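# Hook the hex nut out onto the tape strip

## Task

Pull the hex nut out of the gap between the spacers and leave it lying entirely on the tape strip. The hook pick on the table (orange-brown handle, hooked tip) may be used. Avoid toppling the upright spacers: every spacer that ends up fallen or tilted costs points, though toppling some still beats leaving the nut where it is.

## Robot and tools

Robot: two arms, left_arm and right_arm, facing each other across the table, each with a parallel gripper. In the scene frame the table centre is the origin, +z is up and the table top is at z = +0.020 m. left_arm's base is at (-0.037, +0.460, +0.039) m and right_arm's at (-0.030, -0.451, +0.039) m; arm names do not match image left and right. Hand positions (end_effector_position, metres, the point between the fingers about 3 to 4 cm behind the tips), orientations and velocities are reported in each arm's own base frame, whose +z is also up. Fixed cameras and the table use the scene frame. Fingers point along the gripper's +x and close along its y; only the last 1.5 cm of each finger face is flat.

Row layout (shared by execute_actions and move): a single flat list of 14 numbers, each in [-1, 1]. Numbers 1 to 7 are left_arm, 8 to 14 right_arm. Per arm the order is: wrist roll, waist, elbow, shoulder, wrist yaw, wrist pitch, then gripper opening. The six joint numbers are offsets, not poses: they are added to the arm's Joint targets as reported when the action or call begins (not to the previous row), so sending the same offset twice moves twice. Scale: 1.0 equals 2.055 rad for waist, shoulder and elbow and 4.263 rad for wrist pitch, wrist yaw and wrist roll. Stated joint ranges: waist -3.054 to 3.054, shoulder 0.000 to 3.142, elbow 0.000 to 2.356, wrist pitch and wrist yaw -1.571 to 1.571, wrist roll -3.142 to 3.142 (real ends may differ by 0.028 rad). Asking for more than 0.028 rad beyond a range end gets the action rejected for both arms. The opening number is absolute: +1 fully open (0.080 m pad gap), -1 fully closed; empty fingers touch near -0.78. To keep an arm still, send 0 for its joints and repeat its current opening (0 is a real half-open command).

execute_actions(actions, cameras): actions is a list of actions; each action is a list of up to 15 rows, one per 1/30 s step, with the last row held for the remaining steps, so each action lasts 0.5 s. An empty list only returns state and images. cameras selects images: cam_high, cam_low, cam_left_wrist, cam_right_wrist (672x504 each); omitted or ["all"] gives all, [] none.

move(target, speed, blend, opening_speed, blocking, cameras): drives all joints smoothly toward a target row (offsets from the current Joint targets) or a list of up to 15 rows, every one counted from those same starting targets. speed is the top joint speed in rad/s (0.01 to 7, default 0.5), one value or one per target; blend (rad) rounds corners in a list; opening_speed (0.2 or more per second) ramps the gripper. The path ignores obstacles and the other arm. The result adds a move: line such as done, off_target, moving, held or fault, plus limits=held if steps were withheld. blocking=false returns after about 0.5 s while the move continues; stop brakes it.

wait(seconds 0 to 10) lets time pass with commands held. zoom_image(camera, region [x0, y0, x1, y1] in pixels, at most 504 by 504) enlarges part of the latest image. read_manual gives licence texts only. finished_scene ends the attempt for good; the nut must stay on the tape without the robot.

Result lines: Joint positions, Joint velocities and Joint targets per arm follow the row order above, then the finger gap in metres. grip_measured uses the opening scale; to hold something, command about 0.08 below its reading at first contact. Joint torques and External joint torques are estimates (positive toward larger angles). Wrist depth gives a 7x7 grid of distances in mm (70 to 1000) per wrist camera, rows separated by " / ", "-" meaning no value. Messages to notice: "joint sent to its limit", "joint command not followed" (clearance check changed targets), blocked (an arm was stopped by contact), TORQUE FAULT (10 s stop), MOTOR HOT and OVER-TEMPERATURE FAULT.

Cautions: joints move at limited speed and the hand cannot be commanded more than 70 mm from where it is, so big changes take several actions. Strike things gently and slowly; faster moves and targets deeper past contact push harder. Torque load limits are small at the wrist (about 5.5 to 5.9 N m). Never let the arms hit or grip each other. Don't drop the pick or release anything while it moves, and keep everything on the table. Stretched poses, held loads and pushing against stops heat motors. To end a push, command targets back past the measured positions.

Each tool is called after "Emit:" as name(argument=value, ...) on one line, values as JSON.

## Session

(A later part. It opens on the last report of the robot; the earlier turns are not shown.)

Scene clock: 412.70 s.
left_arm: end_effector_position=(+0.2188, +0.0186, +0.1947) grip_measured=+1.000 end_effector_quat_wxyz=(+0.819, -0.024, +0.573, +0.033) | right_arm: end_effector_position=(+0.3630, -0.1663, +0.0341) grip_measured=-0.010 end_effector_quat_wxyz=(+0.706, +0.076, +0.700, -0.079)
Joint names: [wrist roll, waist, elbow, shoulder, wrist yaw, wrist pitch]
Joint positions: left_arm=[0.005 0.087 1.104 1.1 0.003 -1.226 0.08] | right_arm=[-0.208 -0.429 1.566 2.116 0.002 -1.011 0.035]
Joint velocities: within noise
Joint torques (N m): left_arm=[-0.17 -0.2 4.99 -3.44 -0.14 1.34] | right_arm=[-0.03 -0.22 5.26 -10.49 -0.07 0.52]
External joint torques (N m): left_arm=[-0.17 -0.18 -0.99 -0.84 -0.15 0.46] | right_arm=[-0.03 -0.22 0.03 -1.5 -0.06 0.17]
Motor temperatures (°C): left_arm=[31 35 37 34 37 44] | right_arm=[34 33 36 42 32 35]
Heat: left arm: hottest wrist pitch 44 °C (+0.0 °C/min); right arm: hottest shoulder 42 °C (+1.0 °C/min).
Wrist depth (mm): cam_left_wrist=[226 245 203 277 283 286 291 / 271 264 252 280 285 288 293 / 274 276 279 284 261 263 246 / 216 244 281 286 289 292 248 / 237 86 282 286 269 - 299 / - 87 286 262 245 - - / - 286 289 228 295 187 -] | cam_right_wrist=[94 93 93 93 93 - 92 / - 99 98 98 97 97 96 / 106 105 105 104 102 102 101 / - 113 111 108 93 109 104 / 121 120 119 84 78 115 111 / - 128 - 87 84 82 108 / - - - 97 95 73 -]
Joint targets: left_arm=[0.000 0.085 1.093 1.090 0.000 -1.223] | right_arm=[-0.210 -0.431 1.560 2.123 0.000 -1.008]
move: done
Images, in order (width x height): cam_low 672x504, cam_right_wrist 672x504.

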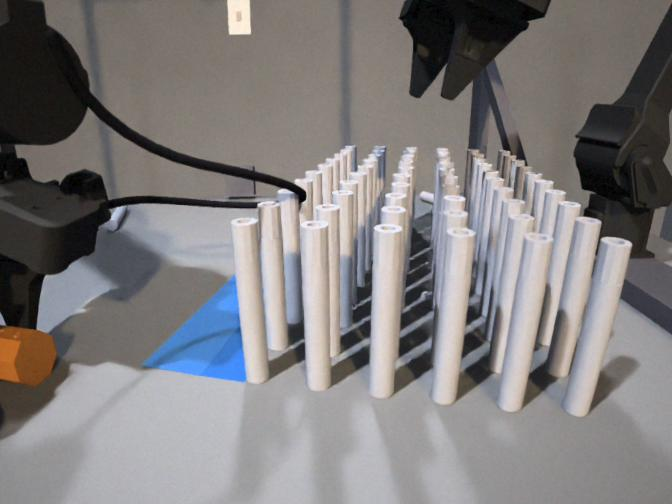

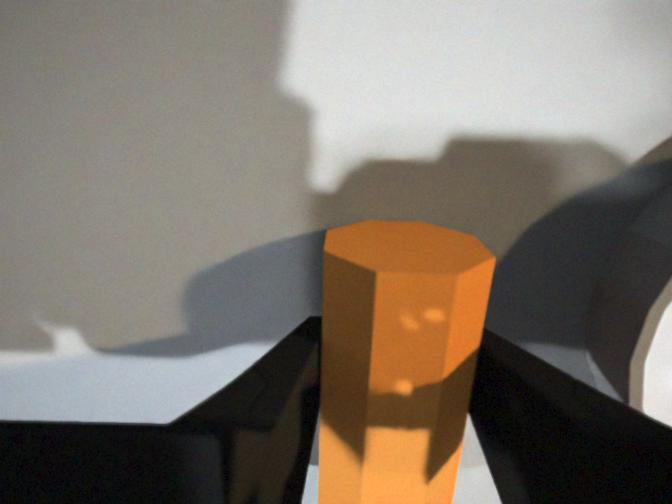

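Emit:
move(target=[0,0,0,0,0,0,1, 0, 0, 0.0888, -0.0257, 0, -0.0551, -0.25], speed=0.3, cameras=["cam_high", "cam_low", "cam_right_wrist"])

Scene clock: 528.97 s.
left_arm: end_effector_position=(+0.2188, +0.0186, +0.1947) grip_measured=+1.000 end_effector_quat_wxyz=(+0.819, -0.024, +0.573, +0.033) | right_arm: end_effector_position=(+0.3596, -0.1647, +0.0858) grip_measured=-0.010 end_effector_quat_wxyz=(+0.694, +0.080, +0.711, -0.076)
Joint names: [wrist roll, waist, elbow, shoulder, wrist yaw, wrist pitch]
Joint positions: left_arm=[0.005 0.087 1.104 1.1 0.003 -1.226 0.08] | right_arm=[-0.208 -0.429 1.731 2.087 0.002 -1.239 0.035]
Joint velocities: within noise
Joint torques (N m): left_arm=[-0.16 -0.21 5.05 -3.42 -0.16 1.33] | right_arm=[-0.03 -0.22 7.57 -13.54 -0.06 0.03]
External joint torques (N m): left_arm=[-0.16 -0.23 -0.94 -0.83 -0.15 0.43] | right_arm=[-0.03 -0.21 2.13 -4.53 -0.05 -0.29]
Motor temperatures (°C): left_arm=[31 34 37 34 36 44] | right_arm=[34 33 35 42 32 34]
Heat: left arm: hottest wrist pitch 44 °C (+0.0 °C/min); right arm: hottest shoulder 42 °C (+1.0 °C/min).
Wrist depth (mm): cam_left_wrist=[225 245 216 277 282 287 291 / 271 265 254 280 285 288 293 / 273 276 279 284 262 264 246 / 216 244 282 286 288 292 247 / 237 86 282 287 269 - 299 / - 87 284 263 244 - - / - 286 289 228 296 187 -] | cam_right_wrist=[138 138 136 135 134 134 132 / 149 145 145 144 143 142 138 / 158 156 155 154 153 149 147 / 172 169 167 93 94 159 157 / 183 182 178 84 78 169 169 / 200 192 - 87 84 82 185 / - - - 97 94 73 -]
Joint targets: left_arm=[0.000 0.085 1.093 1.090 0.000 -1.223] | right_arm=[-0.210 -0.431 1.743 2.070 0.000 -1.243]
move: done
Images, in order (width x height): cam_high 672x504, cam_low 672x504, cam_right_wrist 672x504.

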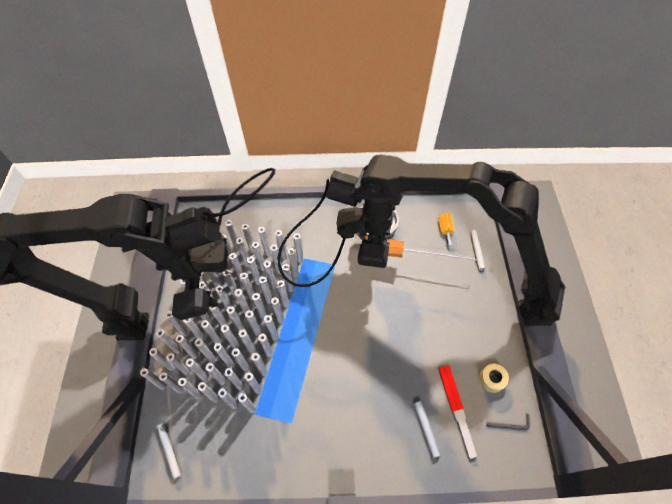

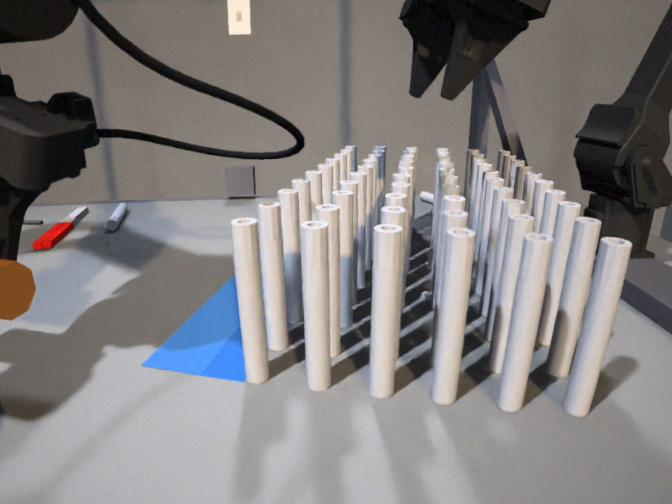

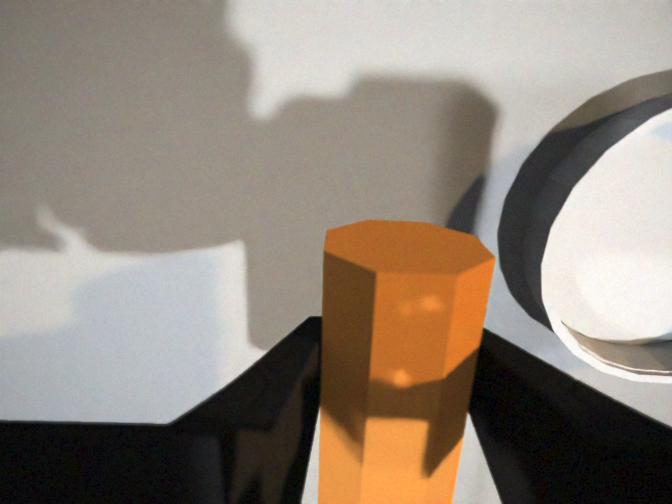

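Emit:
move(target=[[0,0,0,0,0,0,1, 0.0493, 0.1173, -0.1836, -0.1334, 0, 0.0240, -0.25],[0,0,0,0,0,0,1, 0.0493, 0.2417, -0.2807, -0.1219, 0.1146, 0.0764, -0.25]], speed=0.5, blend=0.05, cameras=["cam_high", "cam_low", "cam_right_wrist"])

Scene clock: 547.93 s.
left_arm: end_effector_position=(+0.2188, +0.0186, +0.1947) grip_measured=+1.000 end_effector_quat_wxyz=(+0.819, -0.024, +0.573, +0.033) | right_arm: end_effector_position=(+0.3207, -0.0497, +0.0591) grip_measured=-0.010 end_effector_quat_wxyz=(+0.693, -0.191, +0.679, -0.146)
Joint names: [wrist roll, waist, elbow, shoulder, wrist yaw, wrist pitch]
Joint positions: left_arm=[0.005 0.087 1.104 1.1 0.003 -1.226 0.08] | right_arm=[-0.004 0.063 1.171 1.816 0.483 -0.92 0.035]
Joint velocities: within noise
Joint torques (N m): left_arm=[-0.16 -0.18 4.95 -3.43 -0.15 1.35] | right_arm=[0.16 0.25 5.19 -8.19 0.44 0.5]
External joint torques (N m): left_arm=[-0.16 -0.18 -1 -0.85 -0.16 0.47] | right_arm=[0.14 0.21 0.03 -1.28 0.16 0.14]
Motor temperatures (°C): left_arm=[31 34 37 34 36 44] | right_arm=[34 33 37 45 32 34]
Heat: left arm: hottest wrist pitch 44 °C (+0.0 °C/min); right arm: hottest shoulder 45 °C (+3.0 °C/min).
Wrist depth (mm): cam_left_wrist=[226 245 210 278 282 286 291 / 271 264 254 279 286 288 292 / 274 276 279 284 261 263 246 / 217 244 281 286 288 292 248 / 238 86 282 288 270 - 299 / - 87 285 262 245 - - / - 286 288 227 294 187 -] | cam_right_wrist=[- 96 104 117 129 147 167 / - 101 109 123 137 155 183 / 100 105 117 131 147 171 191 / - 113 125 93 94 187 207 / - 119 131 84 78 202 250 / - 124 - 87 84 82 291 / - - - 97 94 73 -]
Joint targets: left_arm=[0.001 0.085 1.093 1.090 0.000 -1.223] | right_arm=[0.000 0.066 1.166 1.819 0.488 -0.917]
move: done
Images, in order (width x height): cam_high 672x504, cam_low 672x504, cam_right_wrist 672x504.

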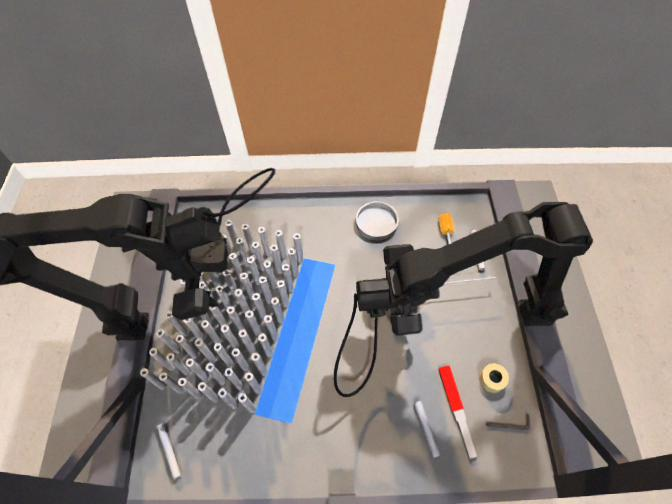

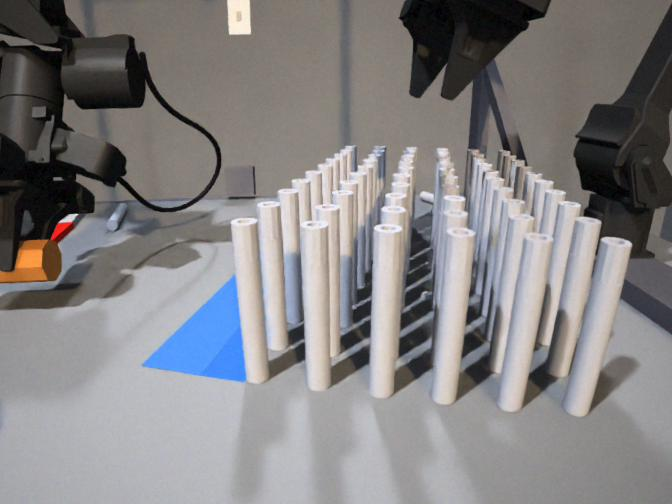

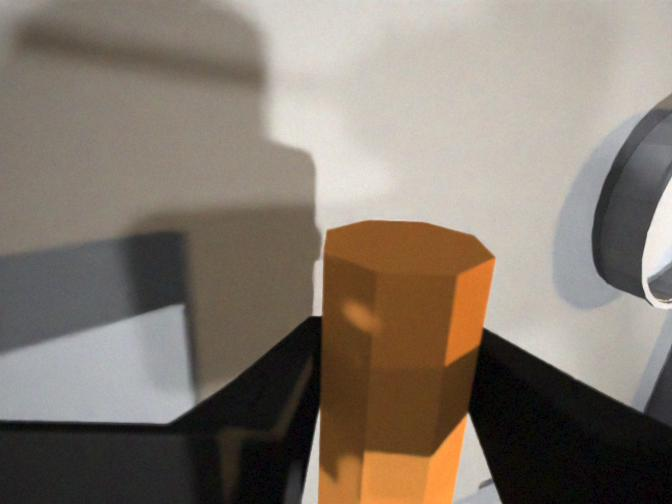

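Emit:
move(target=[0,0,0,0,0,0,1, 0, 0, -0.0259, 0.0207, 0, 0.0223, -0.25], speed=0.2, cameras=["cam_low", "cam_right_wrist"])

Emit:
zoom_image(camera="cam_low", region=[0, 200, 130, 330])

Scene clock: 554.03 s.
left_arm: end_effector_position=(+0.2188, +0.0186, +0.1947) grip_measured=+1.000 end_effector_quat_wxyz=(+0.819, -0.024, +0.573, +0.033) | right_arm: end_effector_position=(+0.3208, -0.0498, +0.0348) grip_measured=-0.010 end_effector_quat_wxyz=(+0.693, -0.192, +0.679, -0.147)
Joint names: [wrist roll, waist, elbow, shoulder, wrist yaw, wrist pitch]
Joint positions: left_arm=[0.005 0.087 1.104 1.1 0.003 -1.226 0.08] | right_arm=[-0.004 0.063 1.117 1.857 0.483 -0.825 0.035]
Joint velocities: within noise
Joint torques (N m): left_arm=[-0.17 -0.24 5.01 -3.45 -0.14 1.34] | right_arm=[0.16 0.26 5.05 -8.06 0.42 0.51]
External joint torques (N m): left_arm=[-0.17 -0.24 -0.95 -0.85 -0.14 0.46] | right_arm=[0.14 0.25 0.14 -1.1 0.15 0.16]
Motor temperatures (°C): left_arm=[31 34 37 34 36 44] | right_arm=[34 33 37 45 32 34]
Heat: left arm: hottest wrist pitch 44 °C (+0.0 °C/min); right arm: hottest shoulder 45 °C (+3.0 °C/min).
Wrist depth (mm): cam_left_wrist=[226 245 209 278 282 287 290 / 271 265 253 280 285 288 293 / 273 276 279 283 261 263 245 / 216 244 281 286 288 292 247 / 237 86 282 287 269 - 299 / - 87 285 262 245 - - / - 285 289 228 295 187 -] | cam_right_wrist=[- 77 83 92 101 113 134 / - 80 87 96 111 125 145 / - 85 92 103 121 136 160 / - 90 99 104 94 151 178 / - 94 103 85 78 160 202 / - 100 - 87 84 82 232 / - - - 97 94 73 -]
Joint targets: left_arm=[0.001 0.085 1.093 1.090 0.000 -1.223] | right_arm=[0.000 0.066 1.112 1.862 0.488 -0.822]
move: done
Images, in order (width x height): cam_low 672x504, cam_right_wrist 672x504.

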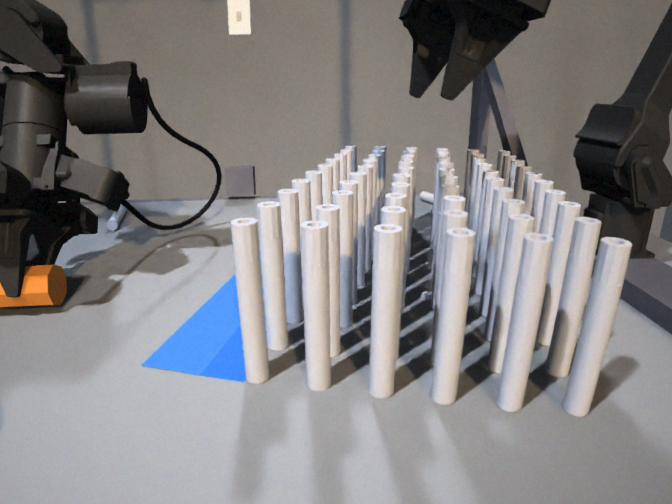

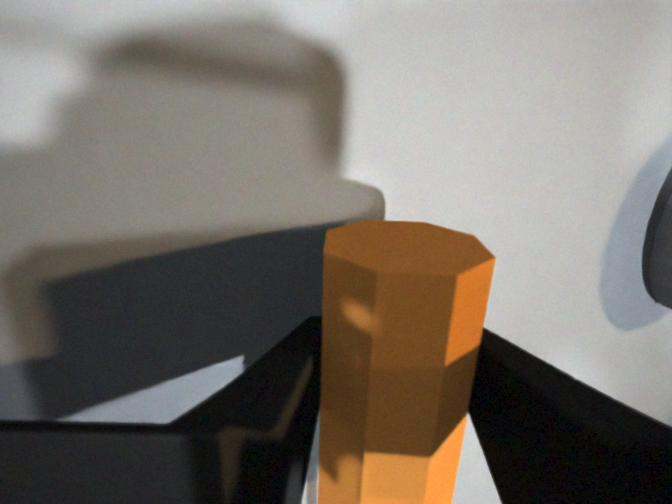

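Scaled by 3.877 from the camera's 672x504 image, which has a finer 960x720 frame.

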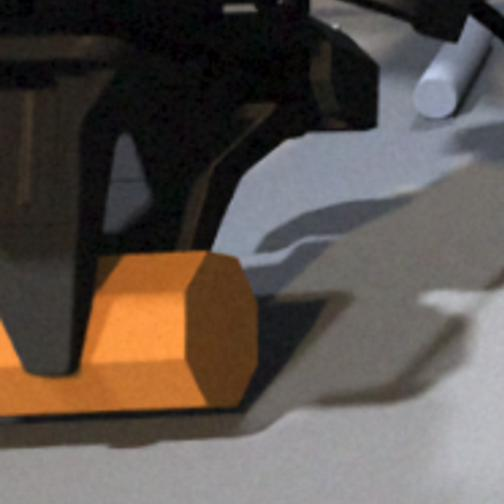

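Emit:
move(target=[[0,0,0,0,0,0,1, 0, 0, -0.0032, 0.0025, 0, 0.0027, -0.25],[0,0,0,0,0,0,1, 0, 0, -0.0032, 0.0025, 0, 0.0027, 0.13]], speed=0.2, opening_speed=0.4, cameras=["cam_low", "cam_right_wrist"])

Emit:
zoom_image(camera="cam_low", region=[0, 200, 130, 330])

Scene clock: 561.63 s.
left_arm: end_effector_position=(+0.2188, +0.0186, +0.1947) grip_measured=+1.000 end_effector_quat_wxyz=(+0.819, -0.024, +0.573, +0.033) | right_arm: end_effector_position=(+0.3209, -0.0500, +0.0323) grip_measured=+0.127 end_effector_quat_wxyz=(+0.693, -0.192, +0.679, -0.147)
Joint names: [wrist roll, waist, elbow, shoulder, wrist yaw, wrist pitch]
Joint positions: left_arm=[0.005 0.087 1.104 1.1 0.003 -1.226 0.08] | right_arm=[-0.004 0.063 1.111 1.861 0.485 -0.813 0.041]
Joint velocities: within noise
Joint torques (N m): left_arm=[-0.17 -0.2 4.99 -3.44 -0.17 1.36] | right_arm=[0.16 0.28 4.97 -8.01 0.36 0.5]
External joint torques (N m): left_arm=[-0.17 -0.18 -0.99 -0.85 -0.17 0.47] | right_arm=[0.13 0.23 0.09 -1.05 0.08 0.15]
Motor temperatures (°C): left_arm=[31 34 37 34 36 44] | right_arm=[34 33 36 44 32 34]
Heat: left arm: hottest wrist pitch 44 °C (+0.0 °C/min); right arm: hottest shoulder 44 °C (+2.0 °C/min).
Wrist depth (mm): cam_left_wrist=[226 246 210 277 283 287 291 / 272 265 254 280 286 288 294 / 274 275 279 284 262 263 245 / 217 245 282 285 288 292 247 / 238 86 283 287 269 - 300 / - 87 285 264 246 - - / - 287 289 228 296 187 -] | cam_right_wrist=[- 75 81 89 100 111 131 / - 79 85 94 108 124 142 / - 84 90 101 117 132 157 / - 88 97 101 94 146 175 / - 92 101 87 82 158 200 / - 96 - 89 86 86 225 / - - - 98 98 73 -]
Joint targets: left_arm=[0.001 0.085 1.093 1.090 0.000 -1.223] | right_arm=[0.000 0.066 1.106 1.867 0.488 -0.811]
move: done
Images, in order (width x height): cam_low 672x504, cam_right_wrist 672x504.

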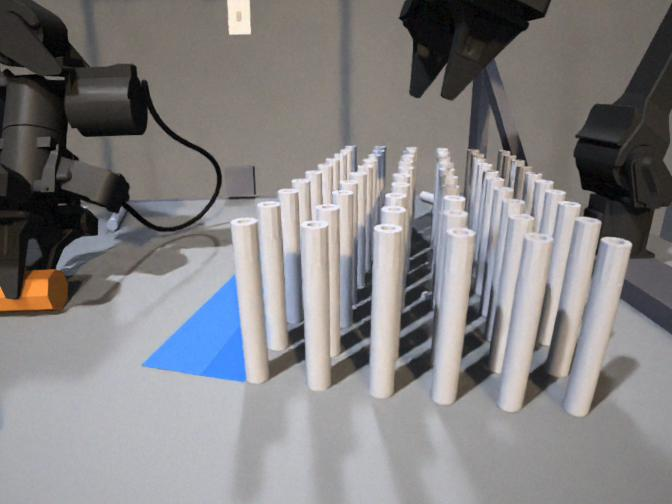

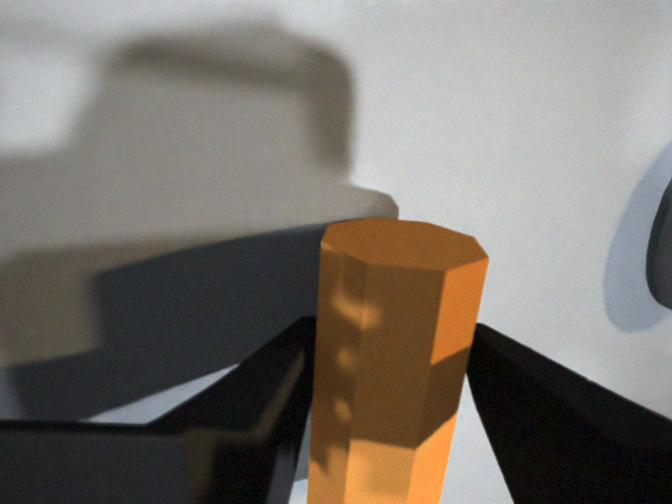

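Scaled by 3.877 from the camera's 672x504 image, which has a finer 960x720 frame.

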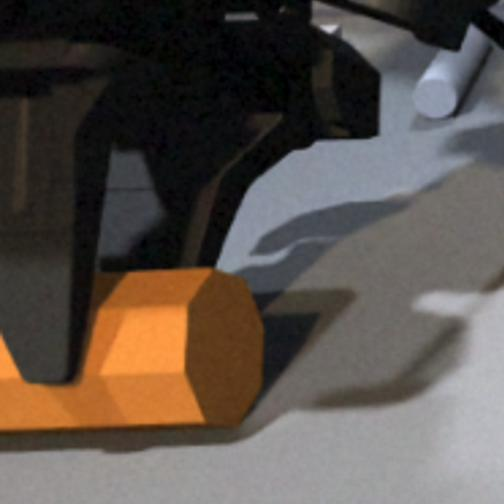

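Emit:
move(target=[[0,0,0,0,0,0,1, 0, 0.0086, 0.0111, -0.0090, 0, -0.0097, 0.13],[0,0,0,0,0,0,1, 0, 0.0086, 0.0111, -0.0090, 0, -0.0097, 0.47],[0,0,0,0,0,0,1, 0, 0.0361, 0.0493, -0.0346, 0, -0.0402, 0.47]], speed=0.25, cameras=["cam_high", "cam_low", "cam_right_wrist"])

Emit:
zoom_image(camera="cam_low", region=[0, 200, 130, 330])

Scene clock: 574.80 s.
left_arm: end_effector_position=(+0.2188, +0.0186, +0.1947) grip_measured=+1.000 end_effector_quat_wxyz=(+0.819, -0.024, +0.573, +0.033) | right_arm: end_effector_position=(+0.3198, -0.0268, +0.0675) grip_measured=+0.468 end_effector_quat_wxyz=(+0.689, -0.220, +0.680, -0.120)
Joint names: [wrist roll, waist, elbow, shoulder, wrist yaw, wrist pitch]
Joint positions: left_arm=[0.005 0.087 1.104 1.1 0.003 -1.226 0.08] | right_arm=[-0.004 0.137 1.197 1.809 0.485 -0.979 0.056]
Joint velocities: within noise
Joint torques (N m): left_arm=[-0.17 -0.18 5.02 -3.49 -0.17 1.34] | right_arm=[0.16 0.44 7.16 -10.3 0.37 0.11]
External joint torques (N m): left_arm=[-0.17 -0.18 -0.93 -0.92 -0.16 0.46] | right_arm=[0.14 0.42 2.07 -3.51 0.1 -0.19]
Motor temperatures (°C): left_arm=[31 34 37 34 36 44] | right_arm=[34 33 36 44 32 34]
Heat: left arm: hottest wrist pitch 44 °C (+0.0 °C/min); right arm: hottest shoulder 44 °C (+2.0 °C/min).
Wrist depth (mm): cam_left_wrist=[225 245 209 278 283 287 291 / 271 264 239 281 285 288 293 / 273 277 279 284 261 263 245 / 217 244 281 285 288 292 247 / 237 86 283 287 270 - 300 / - 87 285 263 245 - - / - 286 290 228 295 187 -] | cam_right_wrist=[- 100 110 122 136 156 175 / - 107 117 131 148 166 195 / 106 112 124 138 156 183 210 / - 120 133 134 122 200 224 / 118 127 137 134 186 213 268 / - - 96 141 206 89 292 / - - 175 186 234 80 -]
Joint targets: left_arm=[0.001 0.085 1.093 1.090 0.000 -1.223] | right_arm=[0.000 0.140 1.207 1.796 0.488 -0.982]
move: done
Images, in order (width x height): cam_high 672x504, cam_low 672x504, cam_right_wrist 672x504.

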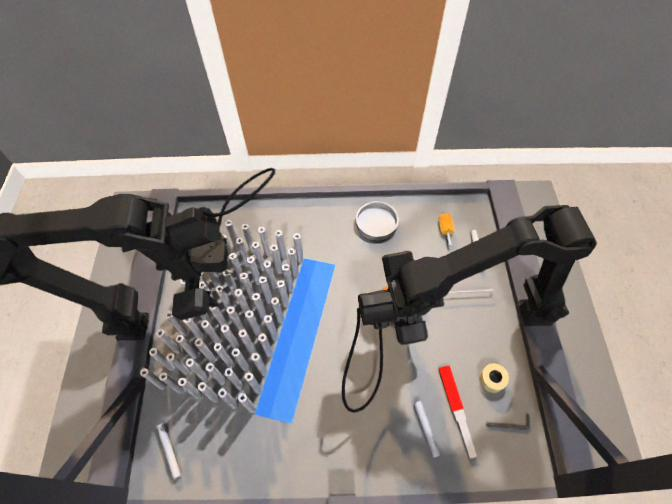

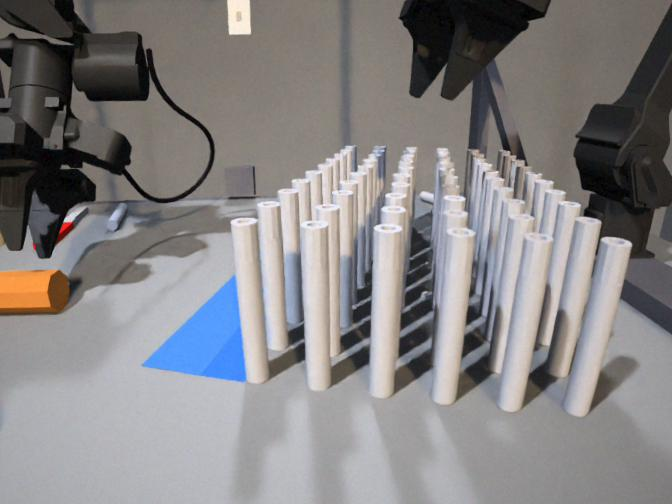

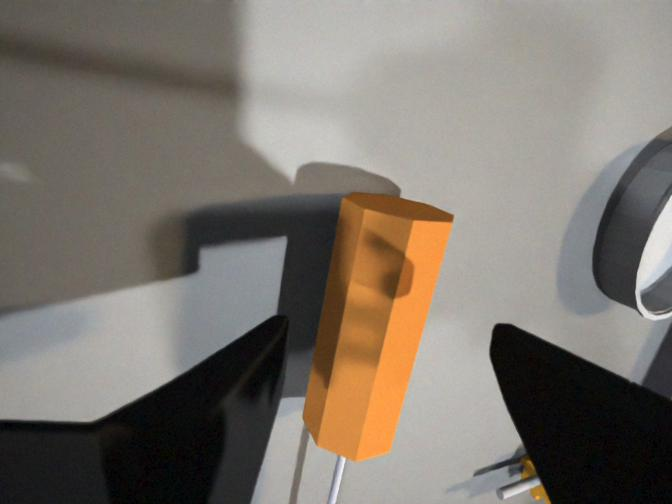

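Scaled by 3.877 from the camera's 672x504 image, which has a finer 960x720 frame.

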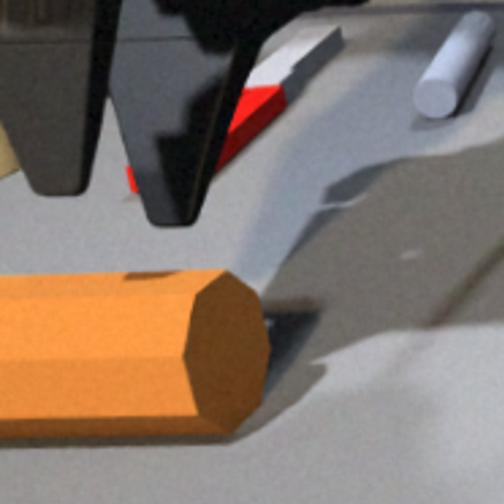

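Emit:
zoom_image(camera="cam_high", region=[370, 260, 510, 330])

Emit:
zoom_image(camera="cam_right_wrist", region=[280, 170, 480, 504])

Scaled by 3.600 from the camera's 672x504 image, which has a finer 960x720 frame.

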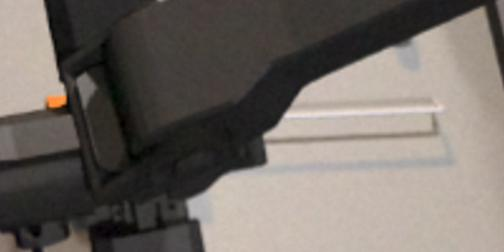

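Scaled by 1.509 from the camera's 672x504 image, which has a finer 960x720 frame.

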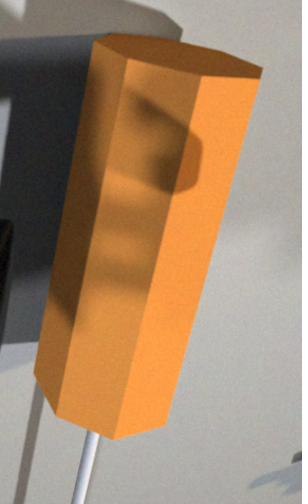

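Emit:
move(target=[0,0,0,0,0,0,1, -0.0601, -0.1606, 0.1179, -0.0067, -0.1145, -0.06, 0.47], speed=0.6, cameras=["cam_high", "cam_low", "cam_right_wrist"])

Emit:
zoom_image(camera="cam_right_wrist", region=[280, 130, 500, 504])

Emit:
zoom_image(camera="cam_high", region=[450, 260, 510, 320])

Scene clock: 597.73 s.
left_arm: end_effector_position=(+0.2188, +0.0186, +0.1947) grip_measured=+1.000 end_effector_quat_wxyz=(+0.819, -0.024, +0.573, +0.033) | right_arm: end_effector_position=(+0.3188, -0.0617, +0.1135) grip_measured=+0.468 end_effector_quat_wxyz=(+0.699, -0.022, +0.714, +0.022)
Joint names: [wrist roll, waist, elbow, shoulder, wrist yaw, wrist pitch]
Joint positions: left_arm=[0.005 0.087 1.104 1.1 0.003 -1.226 0.08] | right_arm=[-0.252 -0.189 1.438 1.795 0.004 -1.235 0.056]
Joint velocities: within noise
Joint torques (N m): left_arm=[-0.18 -0.18 5.06 -3.43 -0.17 1.34] | right_arm=[-0.11 -0.23 7.66 -10.63 -0.12 0.05]
External joint torques (N m): left_arm=[-0.18 -0.17 -0.9 -0.83 -0.17 0.46] | right_arm=[-0.12 -0.18 2.16 -3.5 -0.12 -0.26]
Motor temperatures (°C): left_arm=[31 34 37 34 36 44] | right_arm=[33 33 36 46 32 34]
Heat: left arm: hottest wrist pitch 44 °C (+0.0 °C/min); right arm: hottest shoulder 46 °C (+2.0 °C/min).
Wrist depth (mm): cam_left_wrist=[226 245 209 277 282 287 291 / 271 264 254 281 285 288 293 / 273 276 280 284 261 263 245 / 216 244 282 286 288 291 247 / 237 86 283 287 270 - 300 / - 87 286 263 244 - - / - 285 289 229 294 187 -] | cam_right_wrist=[166 164 164 162 161 160 159 / 176 176 174 173 171 169 169 / 188 187 186 179 180 180 179 / 202 202 199 171 192 194 192 / 218 216 207 176 210 205 206 / 232 - - 229 229 89 215 / - - 249 250 248 80 -]
Joint targets: left_arm=[0.001 0.085 1.093 1.090 0.000 -1.223] | right_arm=[-0.256 -0.190 1.450 1.782 0.000 -1.238]
move: done
Images, in order (width x height): cam_high 672x504, cam_low 672x504, cam_right_wrist 672x504.

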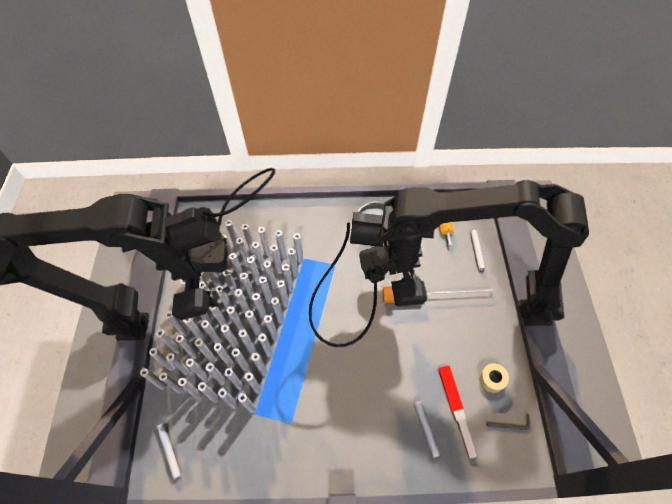

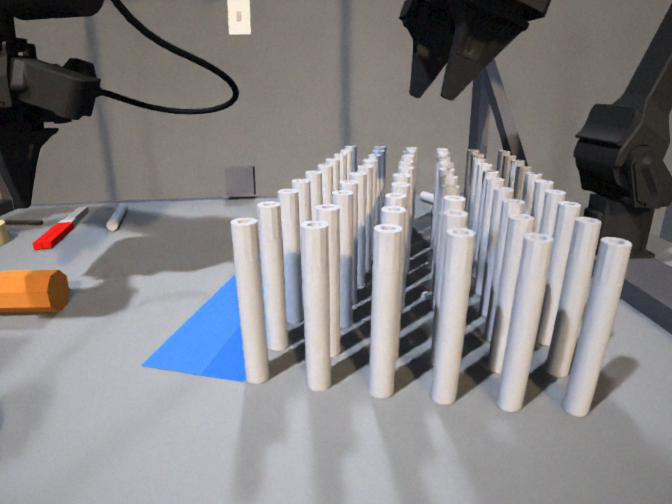

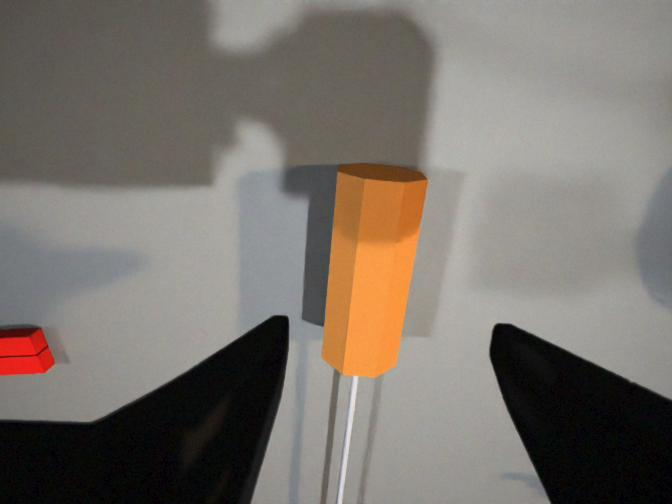

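Scaled by 1.348 from the camera's 672x504 image, which has a finer 960x720 frame.

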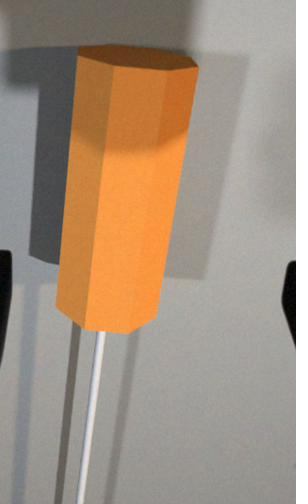

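Scaled by 8.400 from the camera's 672x504 image, which has a finer 960x720 frame.

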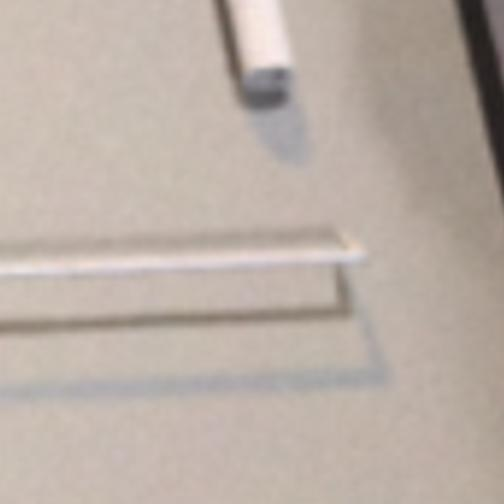

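Emit:
move(target=[0,0,0,0,0,0,1, -0.0338, -0.07, -0.2112, -0.2122, 0, -0.0007, 0.47], speed=0.7, cameras=["cam_high", "cam_right_wrist"])

Emit:
zoom_image(camera="cam_right_wrist", region=[300, 300, 480, 480])

Scene clock: 620.47 s.
left_arm: end_effector_position=(+0.2188, +0.0186, +0.1947) grip_measured=+1.000 end_effector_quat_wxyz=(+0.819, -0.024, +0.573, +0.033) | right_arm: end_effector_position=(+0.2022, -0.0697, +0.1194) grip_measured=+0.468 end_effector_quat_wxyz=(+0.705, -0.023, +0.709, +0.023)
Joint names: [wrist roll, waist, elbow, shoulder, wrist yaw, wrist pitch]
Joint positions: left_arm=[0.005 0.087 1.104 1.1 0.003 -1.226 0.08] | right_arm=[-0.396 -0.33 1.022 1.357 0.003 -1.241 0.056]
Joint velocities: within noise
Joint torques (N m): left_arm=[-0.17 -0.21 5.02 -3.43 -0.16 1.33] | right_arm=[-0.12 -0.38 5.51 -6.19 -0.09 0.34]
External joint torques (N m): left_arm=[-0.17 -0.22 -0.95 -0.86 -0.16 0.44] | right_arm=[-0.12 -0.38 0.06 -2.29 -0.07 0.02]
Motor temperatures (°C): left_arm=[31 34 37 34 36 43] | right_arm=[33 33 37 45 32 34]
Heat: left arm: hottest wrist pitch 43 °C (-1.0 °C/min); right arm: hottest shoulder 45 °C (+1.0 °C/min).
Wrist depth (mm): cam_left_wrist=[226 245 209 278 283 287 291 / 271 264 254 280 286 288 292 / 273 276 279 284 262 264 245 / 216 244 282 286 288 291 246 / 238 86 283 287 269 - 300 / - 87 285 262 244 - - / - 286 289 228 295 187 -] | cam_right_wrist=[175 174 172 149 146 169 169 / 185 184 183 181 179 177 177 / 197 196 195 192 191 189 188 / 211 210 208 205 204 203 201 / 227 224 216 220 218 211 211 / 241 - 96 237 233 89 80 / - - 242 250 251 80 -]
Joint targets: left_arm=[0.001 0.085 1.093 1.090 0.000 -1.223] | right_arm=[-0.400 -0.334 1.016 1.346 0.000 -1.241]
move: done
Images, in order (width x height): cam_high 672x504, cam_right_wrist 672x504.

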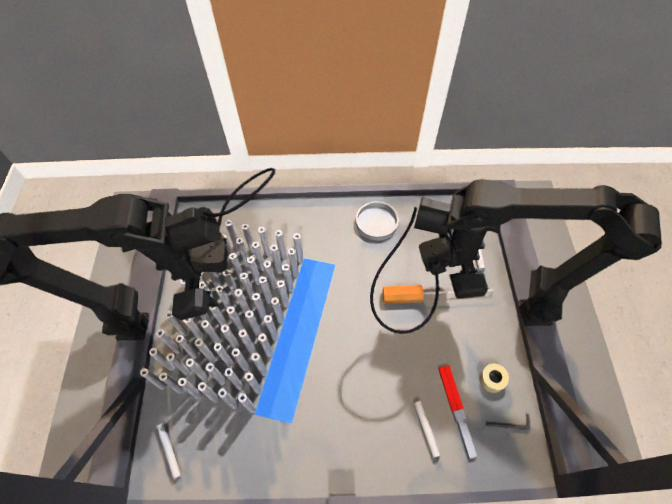

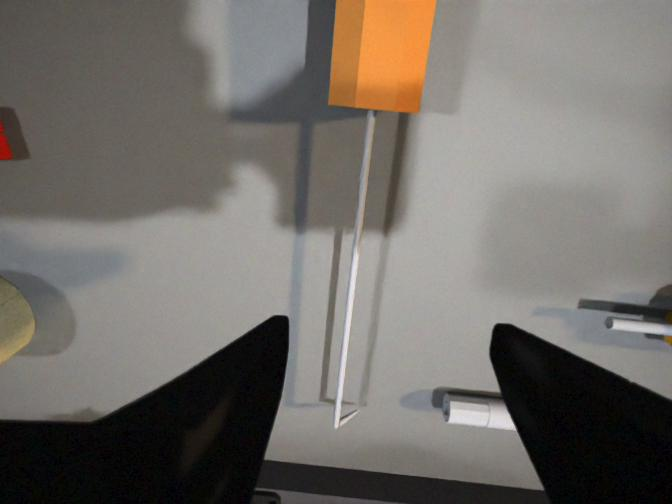

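Scaled by 2.800 from the camera's 672x504 image, which has a finer 960x720 frame.

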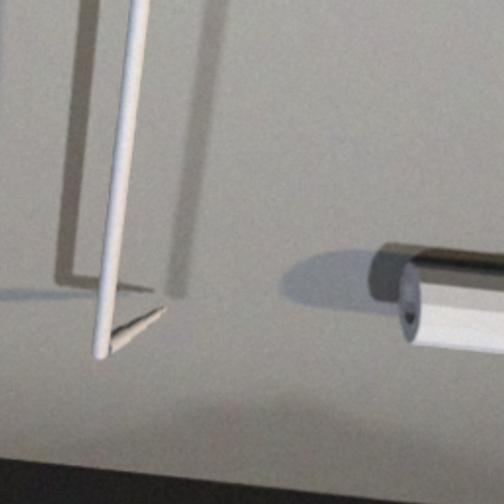

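Emit:
move(target=[0,0,0,0,0,0,1, 0.0512, 0.0741, 0.1782, 0.2331, 0, 0.0266, 0.47], speed=0.7, cameras=["cam_right_wrist"])

Scene clock: 654.13 s.
left_arm: end_effector_position=(+0.2188, +0.0186, +0.1947) grip_measured=+1.000 end_effector_quat_wxyz=(+0.819, -0.024, +0.573, +0.033) | right_arm: end_effector_position=(+0.3242, -0.0609, +0.0894) grip_measured=+0.468 end_effector_quat_wxyz=(+0.704, -0.001, +0.710, +0.000)
Joint names: [wrist roll, waist, elbow, shoulder, wrist yaw, wrist pitch]
Joint positions: left_arm=[0.005 0.087 1.104 1.1 0.003 -1.226 0.08] | right_arm=[-0.186 -0.184 1.37 1.818 0.003 -1.131 0.056]
Joint velocities: within noise
Joint torques (N m): left_arm=[-0.16 -0.2 5.05 -3.43 -0.16 1.34] | right_arm=[0.18 0.35 7.58 -8.11 -0.08 0.5]
External joint torques (N m): left_arm=[-0.16 -0.2 -0.91 -0.87 -0.16 0.45] | right_arm=[0.18 0.34 2.19 -0.93 -0.07 0.17]
Motor temperatures (°C): left_arm=[31 34 37 34 36 43] | right_arm=[33 33 35 42 32 34]
Heat: left arm: hottest wrist pitch 43 °C (-1.0 °C/min); right arm: hottest shoulder 42 °C (-4.1 °C/min).
Wrist depth (mm): cam_left_wrist=[226 245 210 278 282 288 291 / 271 264 254 281 285 288 292 / 272 276 279 284 262 264 246 / 216 244 281 286 288 292 247 / 237 86 283 287 269 - 299 / - 86 285 262 245 - - / - 286 288 229 295 187 -] | cam_right_wrist=[145 144 143 141 141 140 139 / 153 152 151 151 150 148 147 / 163 162 161 158 157 158 156 / 175 174 173 142 137 169 168 / 188 187 181 154 155 176 179 / 200 - 97 160 194 89 80 / - - 213 213 214 80 -]
Joint targets: left_arm=[0.000 0.085 1.093 1.090 0.000 -1.223] | right_arm=[-0.182 -0.182 1.382 1.825 0.000 -1.128]
move: done
Images, in order (width x height): cam_right_wrist 672x504.

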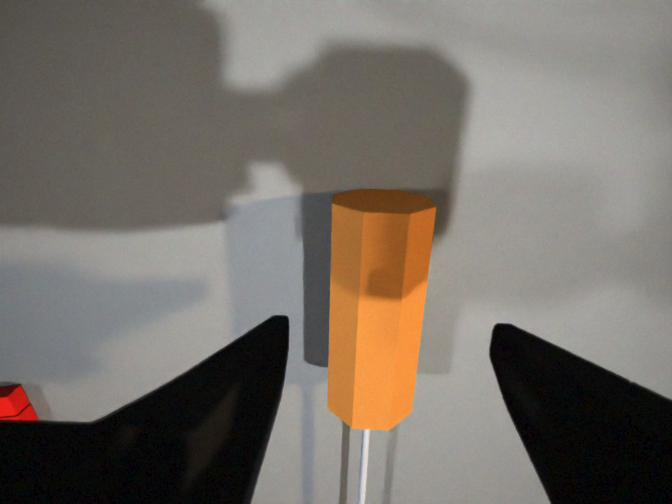

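Emit:
move(target=[[0,0,0,0,0,0,1, 0, 0, -0.0775, 0.0269, 0, 0.0504, 0.47],[0,0,0,0,0,0,1, 0, 0, -0.0775, 0.0269, 0, 0.0504, -0.25]], speed=0.3, opening_speed=0.8, cameras=["cam_low", "cam_right_wrist"])

Scene clock: 664.83 s.
left_arm: end_effector_position=(+0.2188, +0.0186, +0.1947) grip_measured=+1.000 end_effector_quat_wxyz=(+0.819, -0.024, +0.573, +0.033) | right_arm: end_effector_position=(+0.3268, -0.0613, +0.0374) grip_measured=-0.017 end_effector_quat_wxyz=(+0.710, -0.002, +0.704, -0.001)
Joint names: [wrist roll, waist, elbow, shoulder, wrist yaw, wrist pitch]
Joint positions: left_arm=[0.005 0.087 1.104 1.1 0.003 -1.226 0.08] | right_arm=[-0.186 -0.184 1.228 1.875 0.002 -0.915 0.034]
Joint velocities: within noise
Joint torques (N m): left_arm=[-0.17 -0.2 5.03 -3.4 -0.16 1.33] | right_arm=[0.14 0.27 5.12 -8.43 -0.08 0.53]
External joint torques (N m): left_arm=[-0.18 -0.2 -0.92 -0.83 -0.16 0.45] | right_arm=[0.14 0.27 0.05 -1.18 -0.07 0.2]
Motor temperatures (°C): left_arm=[31 33 37 34 36 43] | right_arm=[33 33 36 41 32 34]
Heat: left arm: hottest wrist pitch 43 °C (+0.0 °C/min); right arm: hottest shoulder 41 °C (-5.0 °C/min).
Wrist depth (mm): cam_left_wrist=[226 246 209 278 282 287 291 / 271 263 254 280 285 288 292 / 273 276 280 284 261 262 246 / 216 244 281 285 288 292 248 / 238 86 282 288 270 - 300 / - 87 285 262 245 - - / - 285 288 228 295 187 -] | cam_right_wrist=[- 98 98 97 97 96 96 / - 105 104 103 101 102 101 / 113 111 112 110 109 107 107 / 117 119 117 114 112 115 115 / 127 127 126 88 86 121 124 / 137 135 - 95 90 87 130 / - - - 99 102 72 -]
Joint targets: left_arm=[0.000 0.085 1.093 1.090 0.000 -1.223] | right_arm=[-0.182 -0.182 1.222 1.880 0.000 -0.912]
move: done
Images, in order (width x height): cam_low 672x504, cam_right_wrist 672x504.

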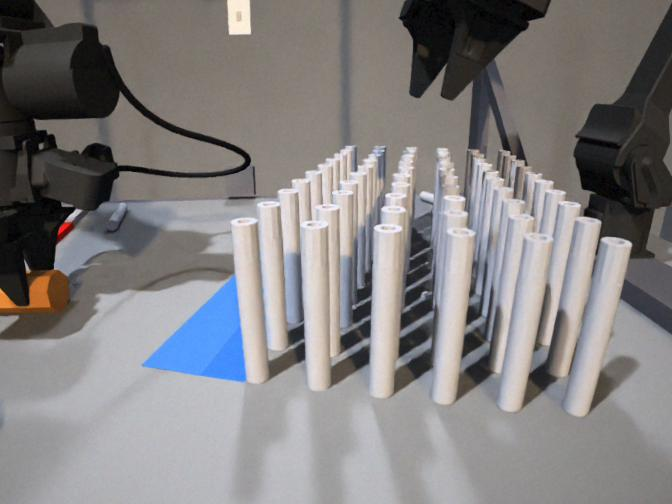

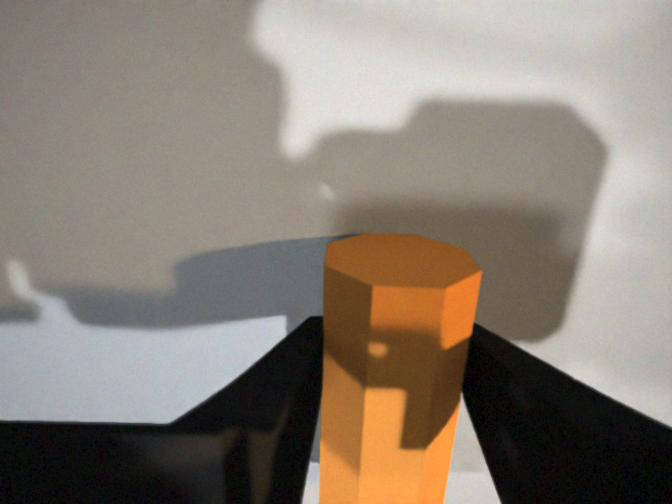

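Emit:
move(target=[[0,0,0,0,0,0,1, 0, 0, 0.1037, -0.0373, 0, -0.0682, -0.25],[0,0,0,0,0,0,1, -0.6868, 0, 0.1037, -0.0373, 0, -0.0682, -0.25],[0,0,0,0,0,0,1, -0.6868, 0.0973, -0.1440, -0.1365, 0.1146, 0.0034, -0.25]], speed=[0.4, 1.3, 0.5], blend=0.05, cameras=["cam_high", "cam_low", "cam_right_wrist"])

Emit:
zoom_image(camera="cam_low", region=[0, 180, 130, 310])

Scene clock: 682.23 s.
left_arm: end_effector_position=(+0.2188, +0.0186, +0.1947) grip_measured=+1.000 end_effector_quat_wxyz=(+0.819, -0.024, +0.573, +0.033) | right_arm: end_effector_position=(+0.2576, -0.0662, +0.0581) grip_measured=-0.017 end_effector_quat_wxyz=(+0.162, +0.686, -0.175, -0.687)
Joint names: [wrist roll, waist, elbow, shoulder, wrist yaw, wrist pitch]
Joint positions: left_arm=[0.005 0.087 1.104 1.1 0.003 -1.226 0.08] | right_arm=[-3.105 0.014 0.931 1.614 0.482 -0.901 0.034]
Joint velocities: within noise
Joint torques (N m): left_arm=[-0.18 -0.23 5.02 -3.44 -0.16 1.34] | right_arm=[-0.13 0.44 4.97 -8.4 0.46 0.41]
External joint torques (N m): left_arm=[-0.18 -0.24 -0.96 -0.85 -0.16 0.45] | right_arm=[-0.11 0.44 0.06 -3.19 0.18 0.18]
Motor temperatures (°C): left_arm=[31 33 37 34 36 43] | right_arm=[33 32 36 41 32 34]
Heat: left arm: hottest wrist pitch 43 °C (+0.0 °C/min); right arm: hottest shoulder 41 °C (-4.1 °C/min).
Wrist depth (mm): cam_left_wrist=[226 246 210 277 283 286 291 / 271 265 254 280 285 287 291 / 273 276 279 283 262 262 246 / 216 244 282 286 288 291 247 / 238 86 283 287 269 - 300 / - 87 285 262 244 - - / - 286 288 228 295 187 -] | cam_right_wrist=[165 171 154 137 122 110 103 / 221 189 164 143 128 115 105 / 238 203 175 151 133 119 107 / 257 221 185 149 131 126 113 / 263 223 198 88 86 128 116 / 276 250 - 95 90 87 121 / - - - 99 102 72 -]
Joint targets: left_arm=[0.000 0.085 1.093 1.090 0.000 -1.223] | right_arm=[-3.109 0.018 0.926 1.600 0.489 -0.898]
move: done
Images, in order (width x height): cam_high 672x504, cam_low 672x504, cam_right_wrist 672x504.

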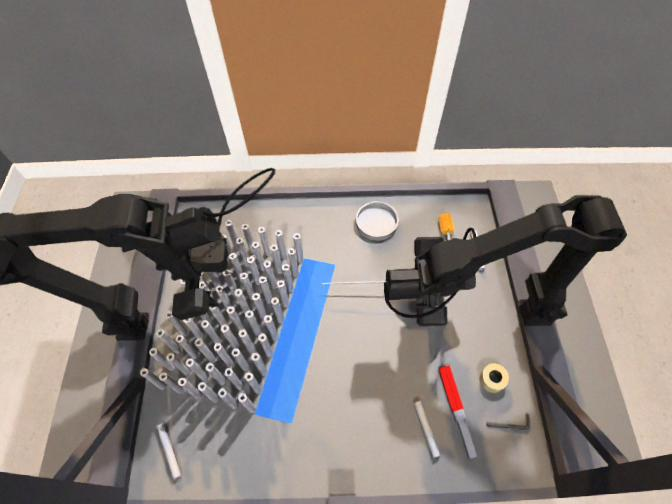

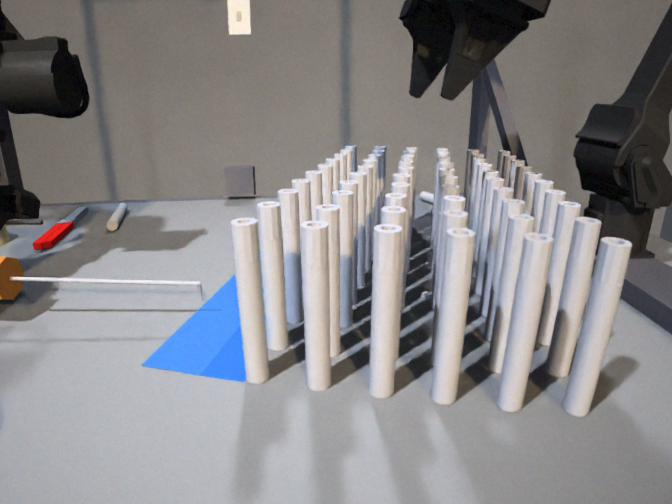

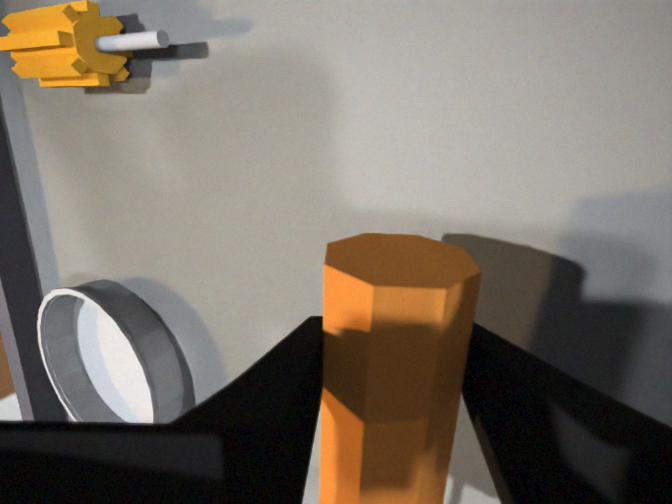

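Scaled by 3.877 from the camera's 672x504 image, which has a finer 960x720 frame.

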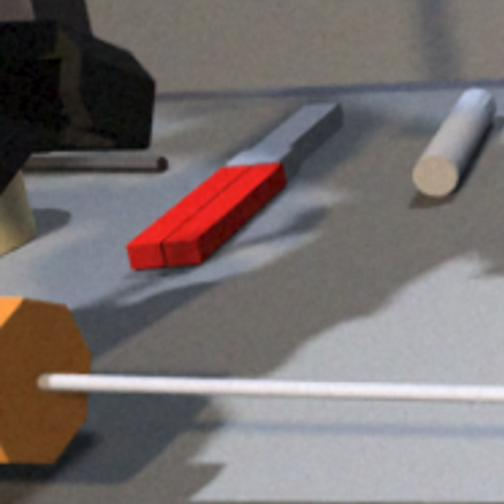

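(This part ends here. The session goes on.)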